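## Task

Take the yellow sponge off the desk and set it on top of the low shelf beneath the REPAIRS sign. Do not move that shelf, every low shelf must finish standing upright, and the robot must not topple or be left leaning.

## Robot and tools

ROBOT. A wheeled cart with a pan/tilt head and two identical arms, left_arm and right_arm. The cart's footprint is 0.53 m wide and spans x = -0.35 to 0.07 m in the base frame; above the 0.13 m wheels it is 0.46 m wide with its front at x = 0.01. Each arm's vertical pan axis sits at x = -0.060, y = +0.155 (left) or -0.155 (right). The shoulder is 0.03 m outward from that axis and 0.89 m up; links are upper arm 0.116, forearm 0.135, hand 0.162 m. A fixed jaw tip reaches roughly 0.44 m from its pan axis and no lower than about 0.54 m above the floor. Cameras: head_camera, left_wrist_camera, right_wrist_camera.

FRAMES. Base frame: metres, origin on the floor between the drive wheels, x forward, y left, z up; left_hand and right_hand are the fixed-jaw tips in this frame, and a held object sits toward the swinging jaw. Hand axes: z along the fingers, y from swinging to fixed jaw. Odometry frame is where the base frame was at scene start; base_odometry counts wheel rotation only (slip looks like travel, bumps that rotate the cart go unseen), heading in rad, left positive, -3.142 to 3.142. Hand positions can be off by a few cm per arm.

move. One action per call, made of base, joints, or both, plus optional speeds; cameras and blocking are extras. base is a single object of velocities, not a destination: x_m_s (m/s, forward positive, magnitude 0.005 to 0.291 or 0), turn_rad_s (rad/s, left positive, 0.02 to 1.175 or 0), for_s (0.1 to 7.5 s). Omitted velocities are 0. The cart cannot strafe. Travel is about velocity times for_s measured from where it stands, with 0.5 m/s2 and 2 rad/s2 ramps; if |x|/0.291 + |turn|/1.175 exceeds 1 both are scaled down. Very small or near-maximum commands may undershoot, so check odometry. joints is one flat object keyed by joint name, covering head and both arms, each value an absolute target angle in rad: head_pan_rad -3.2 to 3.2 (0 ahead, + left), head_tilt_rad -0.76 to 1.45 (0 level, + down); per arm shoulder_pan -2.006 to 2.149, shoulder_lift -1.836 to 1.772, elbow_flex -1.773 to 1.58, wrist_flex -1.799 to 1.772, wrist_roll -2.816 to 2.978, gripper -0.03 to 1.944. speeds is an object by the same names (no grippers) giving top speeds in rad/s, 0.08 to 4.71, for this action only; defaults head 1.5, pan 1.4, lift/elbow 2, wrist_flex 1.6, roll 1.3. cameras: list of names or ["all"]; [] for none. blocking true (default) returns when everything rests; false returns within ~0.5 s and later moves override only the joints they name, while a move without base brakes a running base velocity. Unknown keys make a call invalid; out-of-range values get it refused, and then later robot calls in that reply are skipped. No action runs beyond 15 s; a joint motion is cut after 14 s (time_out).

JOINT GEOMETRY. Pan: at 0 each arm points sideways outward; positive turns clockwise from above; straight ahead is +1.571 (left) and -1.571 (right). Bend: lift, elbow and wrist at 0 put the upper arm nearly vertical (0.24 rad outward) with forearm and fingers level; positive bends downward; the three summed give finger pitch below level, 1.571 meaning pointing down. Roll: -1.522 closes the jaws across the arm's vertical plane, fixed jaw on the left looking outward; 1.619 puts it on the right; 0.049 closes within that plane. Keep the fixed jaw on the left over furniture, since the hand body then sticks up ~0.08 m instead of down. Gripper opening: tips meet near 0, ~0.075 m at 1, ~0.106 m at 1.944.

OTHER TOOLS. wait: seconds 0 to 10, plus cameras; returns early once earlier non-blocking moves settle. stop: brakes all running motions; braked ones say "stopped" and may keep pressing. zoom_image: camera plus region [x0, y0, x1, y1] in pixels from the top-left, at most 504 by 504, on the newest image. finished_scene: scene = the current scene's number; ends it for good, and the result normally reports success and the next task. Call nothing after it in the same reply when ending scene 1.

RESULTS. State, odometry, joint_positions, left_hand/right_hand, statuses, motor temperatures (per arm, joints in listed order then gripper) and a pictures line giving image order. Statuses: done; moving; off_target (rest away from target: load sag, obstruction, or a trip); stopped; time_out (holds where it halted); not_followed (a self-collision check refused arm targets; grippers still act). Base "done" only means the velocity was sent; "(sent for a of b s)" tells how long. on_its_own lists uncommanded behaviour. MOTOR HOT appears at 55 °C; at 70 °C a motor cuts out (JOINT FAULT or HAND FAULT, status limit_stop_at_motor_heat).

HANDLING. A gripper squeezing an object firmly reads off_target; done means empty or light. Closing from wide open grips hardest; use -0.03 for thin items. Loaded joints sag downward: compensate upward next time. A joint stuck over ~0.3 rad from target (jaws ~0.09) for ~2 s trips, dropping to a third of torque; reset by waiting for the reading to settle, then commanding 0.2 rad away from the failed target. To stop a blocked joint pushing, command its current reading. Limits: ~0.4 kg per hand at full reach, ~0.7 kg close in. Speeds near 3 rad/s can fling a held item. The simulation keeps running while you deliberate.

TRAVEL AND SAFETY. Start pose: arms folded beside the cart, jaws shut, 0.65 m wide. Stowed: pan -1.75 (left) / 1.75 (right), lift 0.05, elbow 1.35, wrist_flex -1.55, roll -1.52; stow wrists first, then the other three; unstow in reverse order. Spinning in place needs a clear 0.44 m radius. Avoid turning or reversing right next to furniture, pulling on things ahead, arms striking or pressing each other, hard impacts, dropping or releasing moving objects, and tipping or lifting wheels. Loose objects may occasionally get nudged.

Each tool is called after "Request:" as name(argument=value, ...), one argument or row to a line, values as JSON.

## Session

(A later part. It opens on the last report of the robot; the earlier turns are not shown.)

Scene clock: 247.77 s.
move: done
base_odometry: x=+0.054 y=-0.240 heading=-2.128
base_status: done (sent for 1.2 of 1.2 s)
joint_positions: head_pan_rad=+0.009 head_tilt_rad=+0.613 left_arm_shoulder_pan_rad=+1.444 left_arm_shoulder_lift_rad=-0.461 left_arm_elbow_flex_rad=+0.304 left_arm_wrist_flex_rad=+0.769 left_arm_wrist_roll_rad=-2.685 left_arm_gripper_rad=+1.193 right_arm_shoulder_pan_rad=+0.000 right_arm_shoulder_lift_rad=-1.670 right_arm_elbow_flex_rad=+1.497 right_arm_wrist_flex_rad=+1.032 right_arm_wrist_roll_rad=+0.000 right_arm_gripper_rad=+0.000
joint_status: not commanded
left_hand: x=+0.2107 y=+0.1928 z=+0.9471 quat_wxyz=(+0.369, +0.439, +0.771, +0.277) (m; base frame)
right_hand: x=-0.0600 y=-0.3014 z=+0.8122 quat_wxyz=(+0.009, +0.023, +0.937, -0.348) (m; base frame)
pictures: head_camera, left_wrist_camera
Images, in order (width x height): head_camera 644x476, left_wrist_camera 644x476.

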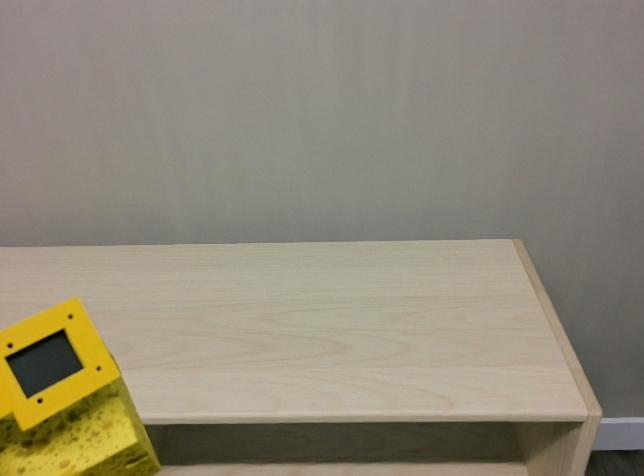

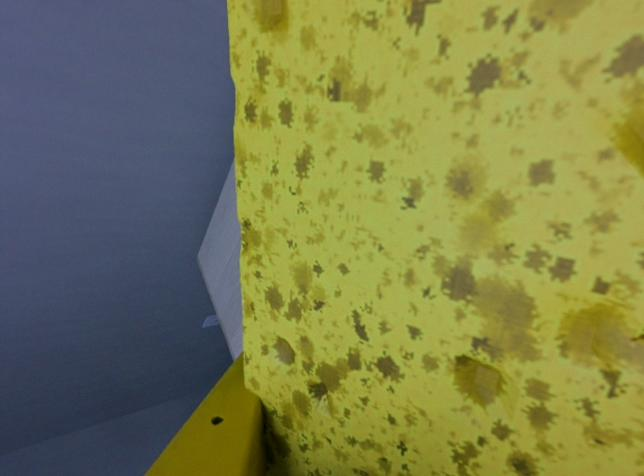

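Request:
move(
  base={"x_m_s":0.2,"for_s":1.9},
  joints={"head_tilt_rad":1.2,"head_pan_rad":-0.2},
  cameras=["head_camera"],
)

Scene clock: 263.70 s.
move: done
base_odometry: x=-0.148 y=-0.562 heading=-2.132
base_status: done (sent for 1.9 of 1.9 s)
joint_positions: head_pan_rad=-0.190 head_tilt_rad=+1.194 left_arm_shoulder_pan_rad=+1.444 left_arm_shoulder_lift_rad=-0.463 left_arm_elbow_flex_rad=+0.304 left_arm_wrist_flex_rad=+0.769 left_arm_wrist_roll_rad=-2.685 left_arm_gripper_rad=+1.193 right_arm_shoulder_pan_rad=+0.001 right_arm_shoulder_lift_rad=-1.670 right_arm_elbow_flex_rad=+1.497 right_arm_wrist_flex_rad=+1.032 right_arm_wrist_roll_rad=+0.000 right_arm_gripper_rad=+0.000
joint_status: all done
left_hand: x=+0.2106 y=+0.1928 z=+0.9475 quat_wxyz=(+0.369, +0.439, +0.771, +0.278) (m; base frame)
right_hand: x=-0.0602 y=-0.3014 z=+0.8122 quat_wxyz=(+0.008, +0.023, +0.937, -0.348) (m; base frame)
pictures: head_camera
Images, in order (width x height): head_camera 644x476.

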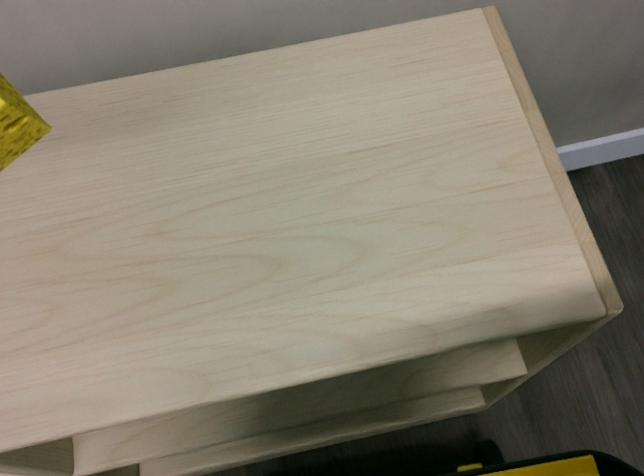

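Request:
move(
  joints={"left_arm_shoulder_lift_rad":0.75,"left_arm_elbow_flex_rad":0.082,"left_arm_wrist_flex_rad":0.138,"left_arm_shoulder_pan_rad":1.5,"head_pan_rad":0.4,"head_tilt_rad":0.9},
  speeds={"left_arm_shoulder_lift_rad":0.8,"left_arm_elbow_flex_rad":0.15,"left_arm_wrist_flex_rad":0.42},
  cameras=["head_camera","left_wrist_camera"],
)

Scene clock: 272.40 s.
move: done
base_odometry: x=-0.148 y=-0.562 heading=-2.132
base_status: not commanded
joint_positions: head_pan_rad=+0.390 head_tilt_rad=+0.914 left_arm_shoulder_pan_rad=+1.496 left_arm_shoulder_lift_rad=+0.761 left_arm_elbow_flex_rad=+0.113 left_arm_wrist_flex_rad=+0.151 left_arm_wrist_roll_rad=-2.685 left_arm_gripper_rad=+1.193 right_arm_shoulder_pan_rad=+0.001 right_arm_shoulder_lift_rad=-1.670 right_arm_elbow_flex_rad=+1.497 right_arm_wrist_flex_rad=+1.032 right_arm_wrist_roll_rad=+0.000 right_arm_gripper_rad=+0.000
joint_status: all done
left_hand: x=+0.2473 y=+0.1813 z=+0.7226 quat_wxyz=(+0.220, +0.498, +0.824, +0.156) (m; base frame)
right_hand: x=-0.0602 y=-0.3014 z=+0.8122 quat_wxyz=(+0.008, +0.023, +0.937, -0.348) (m; base frame)
pictures: head_camera, left_wrist_camera
Images, in order (width x height): head_camera 644x476, left_wrist_camera 644x476.

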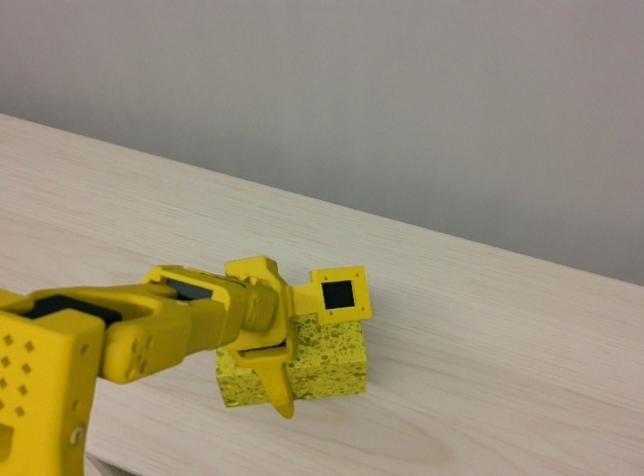

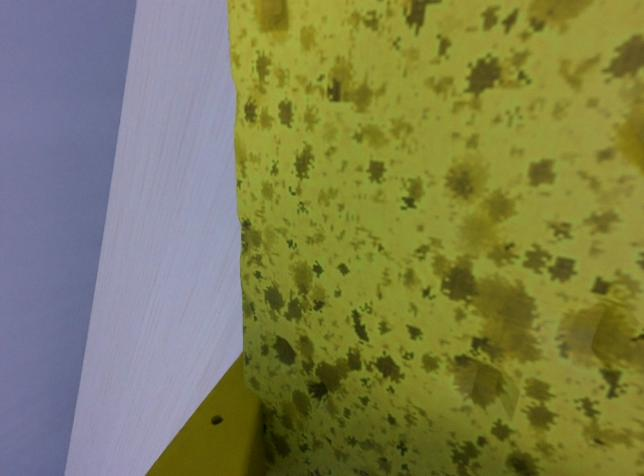

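Position is good. Lower stepwise.

Request:
move(
  joints={"left_arm_shoulder_lift_rad":1.1,"left_arm_elbow_flex_rad":-0.16,"left_arm_wrist_flex_rad":0.03},
  speeds={"left_arm_shoulder_lift_rad":0.3,"left_arm_elbow_flex_rad":0.2,"left_arm_wrist_flex_rad":0.1},
  cameras=["head_camera"],
)

Request:
move(
  joints={"left_arm_shoulder_lift_rad":1.22,"left_arm_elbow_flex_rad":-0.25,"left_arm_wrist_flex_rad":0.0},
  speeds={"left_arm_shoulder_lift_rad":0.2,"left_arm_elbow_flex_rad":0.15,"left_arm_wrist_flex_rad":0.1},
  cameras=["head_camera"],
)

Scene clock: 281.87 s.
move: done
base_odometry: x=-0.148 y=-0.562 heading=-2.132
base_status: not commanded
joint_positions: head_pan_rad=+0.390 head_tilt_rad=+0.914 left_arm_shoulder_pan_rad=+1.496 left_arm_shoulder_lift_rad=+1.111 left_arm_elbow_flex_rad=-0.134 left_arm_wrist_flex_rad=+0.040 left_arm_wrist_roll_rad=-2.685 left_arm_gripper_rad=+1.193 right_arm_shoulder_pan_rad=+0.001 right_arm_shoulder_lift_rad=-1.670 right_arm_elbow_flex_rad=+1.497 right_arm_wrist_flex_rad=+1.032 right_arm_wrist_roll_rad=+0.000 right_arm_gripper_rad=+0.000
joint_status: all done
left_hand: x=+0.2529 y=+0.1817 z=+0.6772 quat_wxyz=(+0.223, +0.498, +0.823, +0.159) (m; base frame)
right_hand: x=-0.0602 y=-0.3014 z=+0.8122 quat_wxyz=(+0.008, +0.023, +0.937, -0.348) (m; base frame)
pictures: head_camera
Images, in order (width x height): head_camera 644x476.

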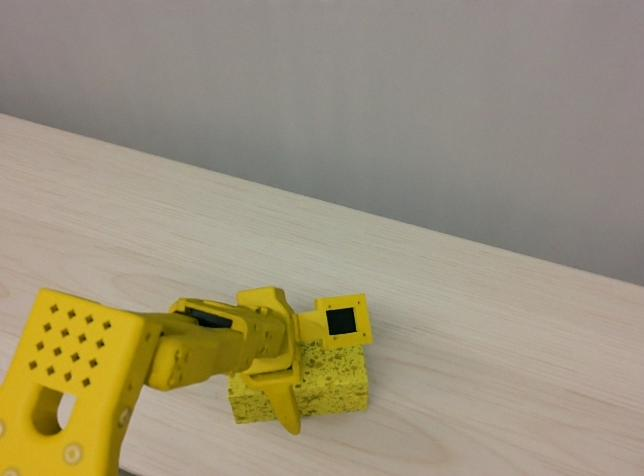

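Scene clock: 282.93 s.
move: done
base_odometry: x=-0.148 y=-0.562 heading=-2.132
base_status: not commanded
joint_positions: head_pan_rad=+0.390 head_tilt_rad=+0.914 left_arm_shoulder_pan_rad=+1.496 left_arm_shoulder_lift_rad=+1.232 left_arm_elbow_flex_rad=-0.223 left_arm_wrist_flex_rad=+0.011 left_arm_wrist_roll_rad=-2.685 left_arm_gripper_rad=+1.193 right_arm_shoulder_pan_rad=+0.001 right_arm_shoulder_lift_rad=-1.670 right_arm_elbow_flex_rad=+1.497 right_arm_wrist_flex_rad=+1.032 right_arm_wrist_roll_rad=+0.000 right_arm_gripper_rad=+0.000
joint_status: all done
left_hand: x=+0.2511 y=+0.1816 z=+0.6605 quat_wxyz=(+0.221, +0.498, +0.823, +0.158) (m; base frame)
right_hand: x=-0.0602 y=-0.3014 z=+0.8122 quat_wxyz=(+0.008, +0.023, +0.937, -0.348) (m; base frame)
pictures: head_camera
Images, in order (width x height): head_camera 644x476.

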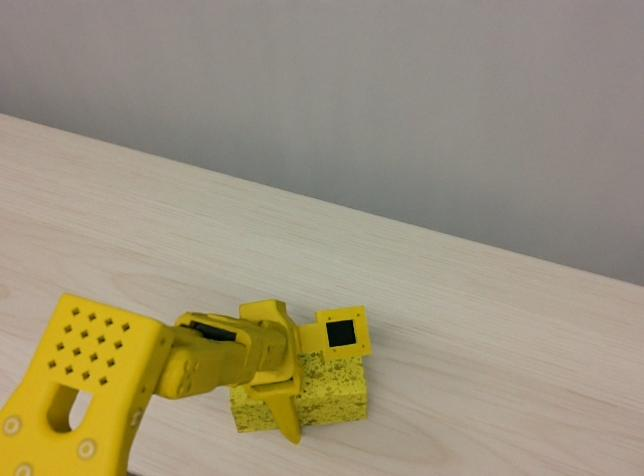

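Request:
move(
  joints={"left_arm_shoulder_lift_rad":1.34,"left_arm_elbow_flex_rad":-0.35,"left_arm_wrist_flex_rad":-0.02},
  speeds={"left_arm_shoulder_lift_rad":0.2,"left_arm_elbow_flex_rad":0.17,"left_arm_wrist_flex_rad":0.1},
  cameras=["head_camera"],
)

Request:
move(
  joints={"left_arm_shoulder_lift_rad":1.42,"left_arm_elbow_flex_rad":-0.4,"left_arm_wrist_flex_rad":-0.05},
  speeds={"left_arm_shoulder_lift_rad":0.2,"left_arm_elbow_flex_rad":0.15,"left_arm_wrist_flex_rad":0.1},
  cameras=["head_camera","left_wrist_camera"],
)

Scene clock: 291.37 s.
move: done
base_odometry: x=-0.148 y=-0.562 heading=-2.132
base_status: not commanded
joint_positions: head_pan_rad=+0.390 head_tilt_rad=+0.914 left_arm_shoulder_pan_rad=+1.496 left_arm_shoulder_lift_rad=+1.352 left_arm_elbow_flex_rad=-0.323 left_arm_wrist_flex_rad=-0.009 left_arm_wrist_roll_rad=-2.685 left_arm_gripper_rad=+1.193 right_arm_shoulder_pan_rad=+0.001 right_arm_shoulder_lift_rad=-1.670 right_arm_elbow_flex_rad=+1.497 right_arm_wrist_flex_rad=+1.032 right_arm_wrist_roll_rad=+0.000 right_arm_gripper_rad=+0.000
joint_status: all done
left_hand: x=+0.2494 y=+0.1814 z=+0.6452 quat_wxyz=(+0.221, +0.498, +0.823, +0.158) (m; base frame)
right_hand: x=-0.0602 y=-0.3014 z=+0.8122 quat_wxyz=(+0.008, +0.023, +0.937, -0.348) (m; base frame)
pictures: head_camera
Images, in order (width x height): head_camera 644x476.

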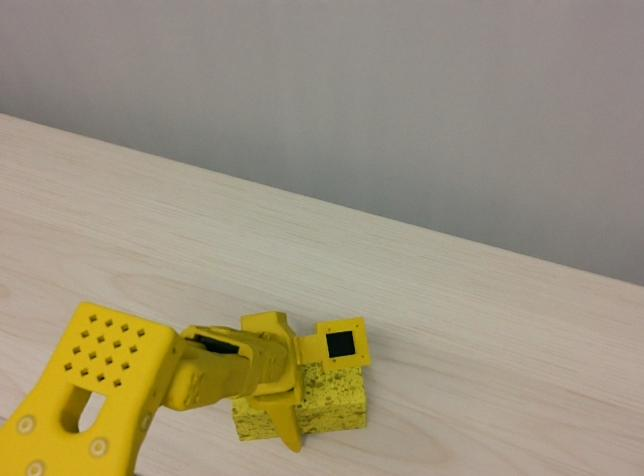

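Scene clock: 292.20 s.
move: done
base_odometry: x=-0.148 y=-0.562 heading=-2.132
base_status: not commanded
joint_positions: head_pan_rad=+0.390 head_tilt_rad=+0.914 left_arm_shoulder_pan_rad=+1.497 left_arm_shoulder_lift_rad=+1.409 left_arm_elbow_flex_rad=-0.388 left_arm_wrist_flex_rad=-0.039 left_arm_wrist_roll_rad=-2.685 left_arm_gripper_rad=+1.193 right_arm_shoulder_pan_rad=+0.001 right_arm_shoulder_lift_rad=-1.670 right_arm_elbow_flex_rad=+1.497 right_arm_wrist_flex_rad=+1.032 right_arm_wrist_roll_rad=+0.000 right_arm_gripper_rad=+0.000
joint_status: all done
left_hand: x=+0.2550 y=+0.1814 z=+0.6427 quat_wxyz=(+0.237, +0.496, +0.818, +0.168) (m; base frame)
right_hand: x=-0.0602 y=-0.3014 z=+0.8122 quat_wxyz=(+0.008, +0.023, +0.937, -0.348) (m; base frame)
pictures: head_camera, left_wrist_camera
Images, in order (width x height): head_camera 644x476, left_wrist_camera 644x476.

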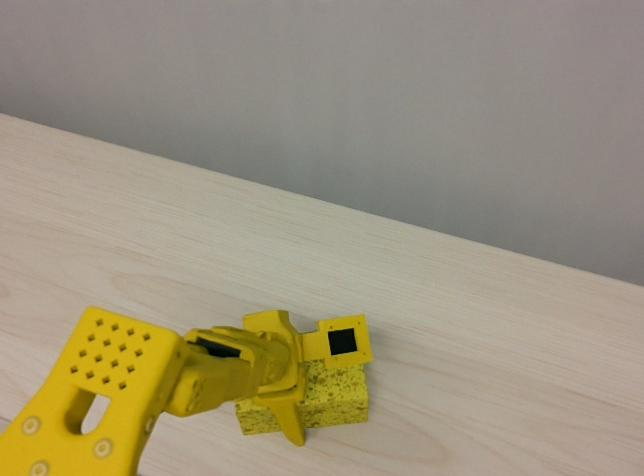

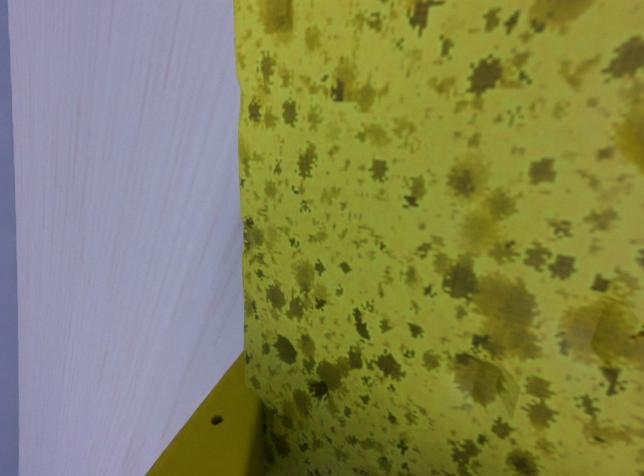

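Request:
move(
  joints={"left_arm_shoulder_lift_rad":1.5,"left_arm_elbow_flex_rad":-0.42,"left_arm_wrist_flex_rad":-0.09},
  speeds={"left_arm_shoulder_lift_rad":0.2,"left_arm_elbow_flex_rad":0.15,"left_arm_wrist_flex_rad":0.1},
)

Request:
move(
  joints={"left_arm_gripper_rad":1.3},
  cameras=["head_camera"],
)

Request:
move(
  joints={"left_arm_gripper_rad":1.94},
  cameras=["head_camera","left_wrist_camera"],
)

Scene clock: 299.80 s.
move: done
base_odometry: x=-0.148 y=-0.562 heading=-2.132
base_status: not commanded
joint_positions: head_pan_rad=+0.390 head_tilt_rad=+0.914 left_arm_shoulder_pan_rad=+1.500 left_arm_shoulder_lift_rad=+1.438 left_arm_elbow_flex_rad=-0.418 left_arm_wrist_flex_rad=-0.070 left_arm_wrist_roll_rad=-2.678 left_arm_gripper_rad=+1.193 right_arm_shoulder_pan_rad=+0.003 right_arm_shoulder_lift_rad=-1.670 right_arm_elbow_flex_rad=+1.497 right_arm_wrist_flex_rad=+1.032 right_arm_wrist_roll_rad=+0.000 right_arm_gripper_rad=+0.000
joint_status: all done
left_hand: x=+0.2590 y=+0.1807 z=+0.6426 quat_wxyz=(+0.250, +0.492, +0.815, +0.176) (m; base frame)
right_hand: x=-0.0604 y=-0.3014 z=+0.8122 quat_wxyz=(+0.008, +0.024, +0.937, -0.348) (m; base frame)
pictures: none

Scene clock: 300.37 s.
move: done
base_odometry: x=-0.148 y=-0.562 heading=-2.132
base_status: not commanded
joint_positions: head_pan_rad=+0.390 head_tilt_rad=+0.914 left_arm_shoulder_pan_rad=+1.497 left_arm_shoulder_lift_rad=+1.441 left_arm_elbow_flex_rad=-0.420 left_arm_wrist_flex_rad=-0.090 left_arm_wrist_roll_rad=-2.678 left_arm_gripper_rad=+1.310 right_arm_shoulder_pan_rad=+0.003 right_arm_shoulder_lift_rad=-1.670 right_arm_elbow_flex_rad=+1.497 right_arm_wrist_flex_rad=+1.032 right_arm_wrist_roll_rad=+0.000 right_arm_gripper_rad=+0.000
joint_status: all done
left_hand: x=+0.2610 y=+0.1819 z=+0.6440 quat_wxyz=(+0.257, +0.489, +0.814, +0.181) (m; base frame)
right_hand: x=-0.0604 y=-0.3014 z=+0.8122 quat_wxyz=(+0.008, +0.024, +0.937, -0.348) (m; base frame)
pictures: head_camera
Images, in order (width x height): head_camera 644x476.

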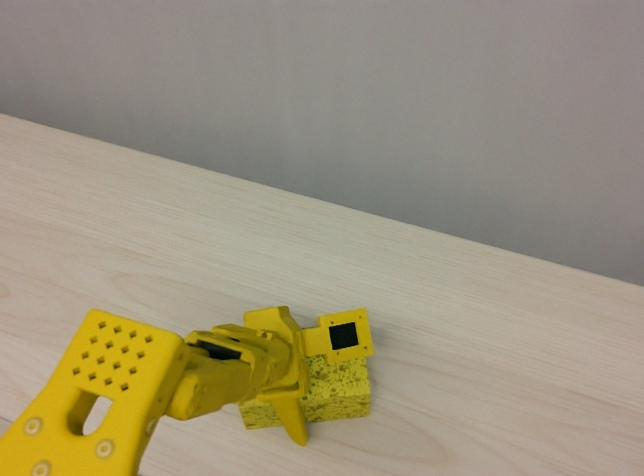

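Scene clock: 301.30 s.
move: done
base_odometry: x=-0.148 y=-0.562 heading=-2.132
base_status: not commanded
joint_positions: head_pan_rad=+0.390 head_tilt_rad=+0.914 left_arm_shoulder_pan_rad=+1.496 left_arm_shoulder_lift_rad=+1.484 left_arm_elbow_flex_rad=-0.423 left_arm_wrist_flex_rad=-0.093 left_arm_wrist_roll_rad=-2.678 left_arm_gripper_rad=+1.925 right_arm_shoulder_pan_rad=+0.003 right_arm_shoulder_lift_rad=-1.670 right_arm_elbow_flex_rad=+1.497 right_arm_wrist_flex_rad=+1.032 right_arm_wrist_roll_rad=+0.000 right_arm_gripper_rad=+0.000
joint_status: all done
left_hand: x=+0.2511 y=+0.1816 z=+0.6325 quat_wxyz=(+0.242, +0.491, +0.819, +0.171) (m; base frame)
right_hand: x=-0.0604 y=-0.3014 z=+0.8122 quat_wxyz=(+0.008, +0.024, +0.937, -0.348) (m; base frame)
pictures: head_camera, left_wrist_camera
Images, in order (width x height): head_camera 644x476, left_wrist_camera 644x476.

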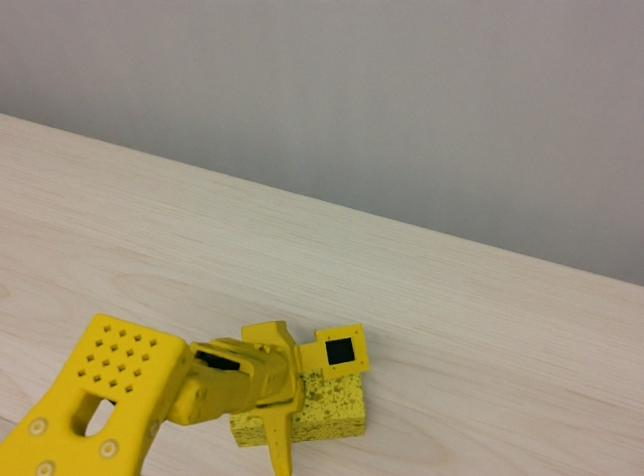

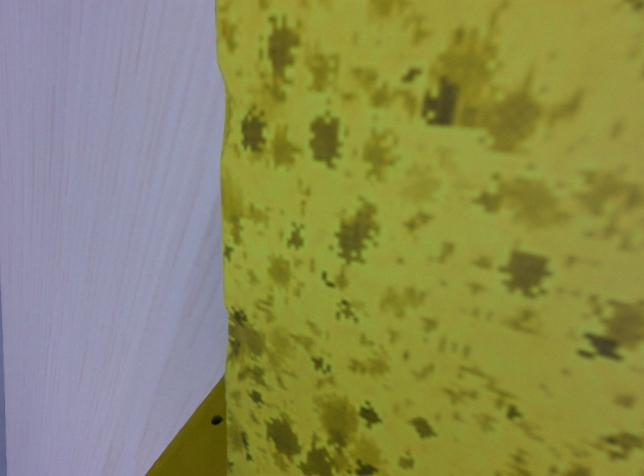

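Request:
move(
  joints={"left_arm_shoulder_pan_rad":1.44},
  speeds={"left_arm_shoulder_pan_rad":0.3},
)

Request:
move(
  joints={"left_arm_shoulder_lift_rad":0.6},
  speeds={"left_arm_shoulder_lift_rad":0.6},
  cameras=["head_camera","left_wrist_camera"],
)

Scene clock: 308.17 s.
move: done
base_odometry: x=-0.148 y=-0.562 heading=-2.132
base_status: not commanded
joint_positions: head_pan_rad=+0.390 head_tilt_rad=+0.914 left_arm_shoulder_pan_rad=+1.457 left_arm_shoulder_lift_rad=+1.485 left_arm_elbow_flex_rad=-0.423 left_arm_wrist_flex_rad=-0.085 left_arm_wrist_roll_rad=-2.678 left_arm_gripper_rad=+1.925 right_arm_shoulder_pan_rad=+0.003 right_arm_shoulder_lift_rad=-1.670 right_arm_elbow_flex_rad=+1.497 right_arm_wrist_flex_rad=+1.032 right_arm_wrist_roll_rad=+0.000 right_arm_gripper_rad=+0.000
joint_status: all done
left_hand: x=+0.2485 y=+0.1934 z=+0.6313 quat_wxyz=(+0.236, +0.476, +0.829, +0.173) (m; base frame)
right_hand: x=-0.0604 y=-0.3014 z=+0.8122 quat_wxyz=(+0.008, +0.024, +0.937, -0.348) (m; base frame)
pictures: none

Scene clock: 310.23 s.
move: done
base_odometry: x=-0.148 y=-0.562 heading=-2.132
base_status: not commanded
joint_positions: head_pan_rad=+0.390 head_tilt_rad=+0.914 left_arm_shoulder_pan_rad=+1.442 left_arm_shoulder_lift_rad=+0.669 left_arm_elbow_flex_rad=-0.414 left_arm_wrist_flex_rad=-0.082 left_arm_wrist_roll_rad=-2.685 left_arm_gripper_rad=+1.925 right_arm_shoulder_pan_rad=+0.003 right_arm_shoulder_lift_rad=-1.670 right_arm_elbow_flex_rad=+1.497 right_arm_wrist_flex_rad=+1.032 right_arm_wrist_roll_rad=+0.000 right_arm_gripper_rad=+0.000
joint_status: all done
left_hand: x=+0.3496 y=+0.2112 z=+0.9152 quat_wxyz=(+0.514, +0.379, +0.666, +0.387) (m; base frame)
right_hand: x=-0.0604 y=-0.3014 z=+0.8122 quat_wxyz=(+0.008, +0.024, +0.937, -0.348) (m; base frame)
pictures: head_camera, left_wrist_camera
Images, in order (width x height): head_camera 644x476, left_wrist_camera 644x476.

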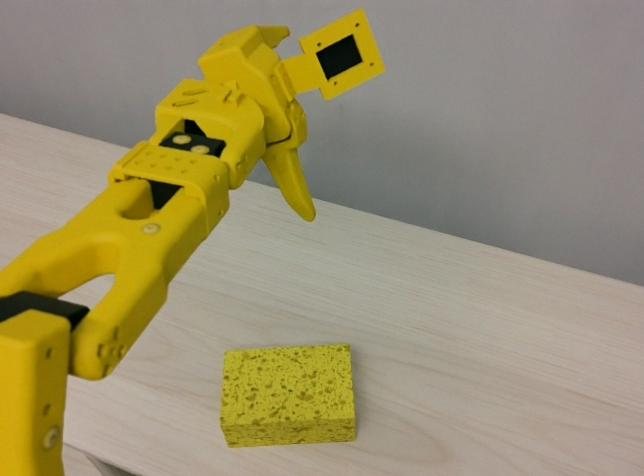

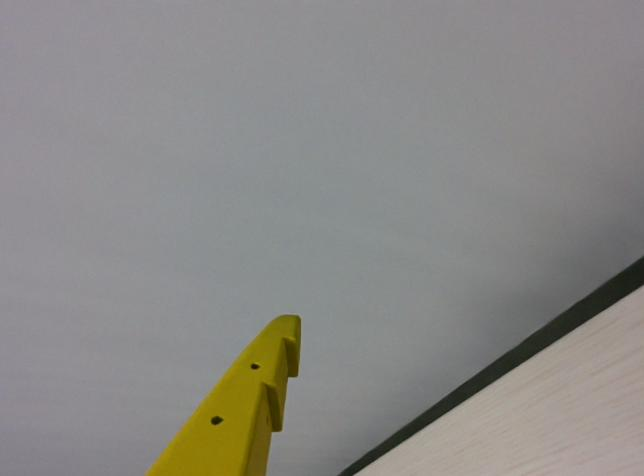

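Request:
finished_scene(
  scene=2,
)

The scene is finished: the task was done.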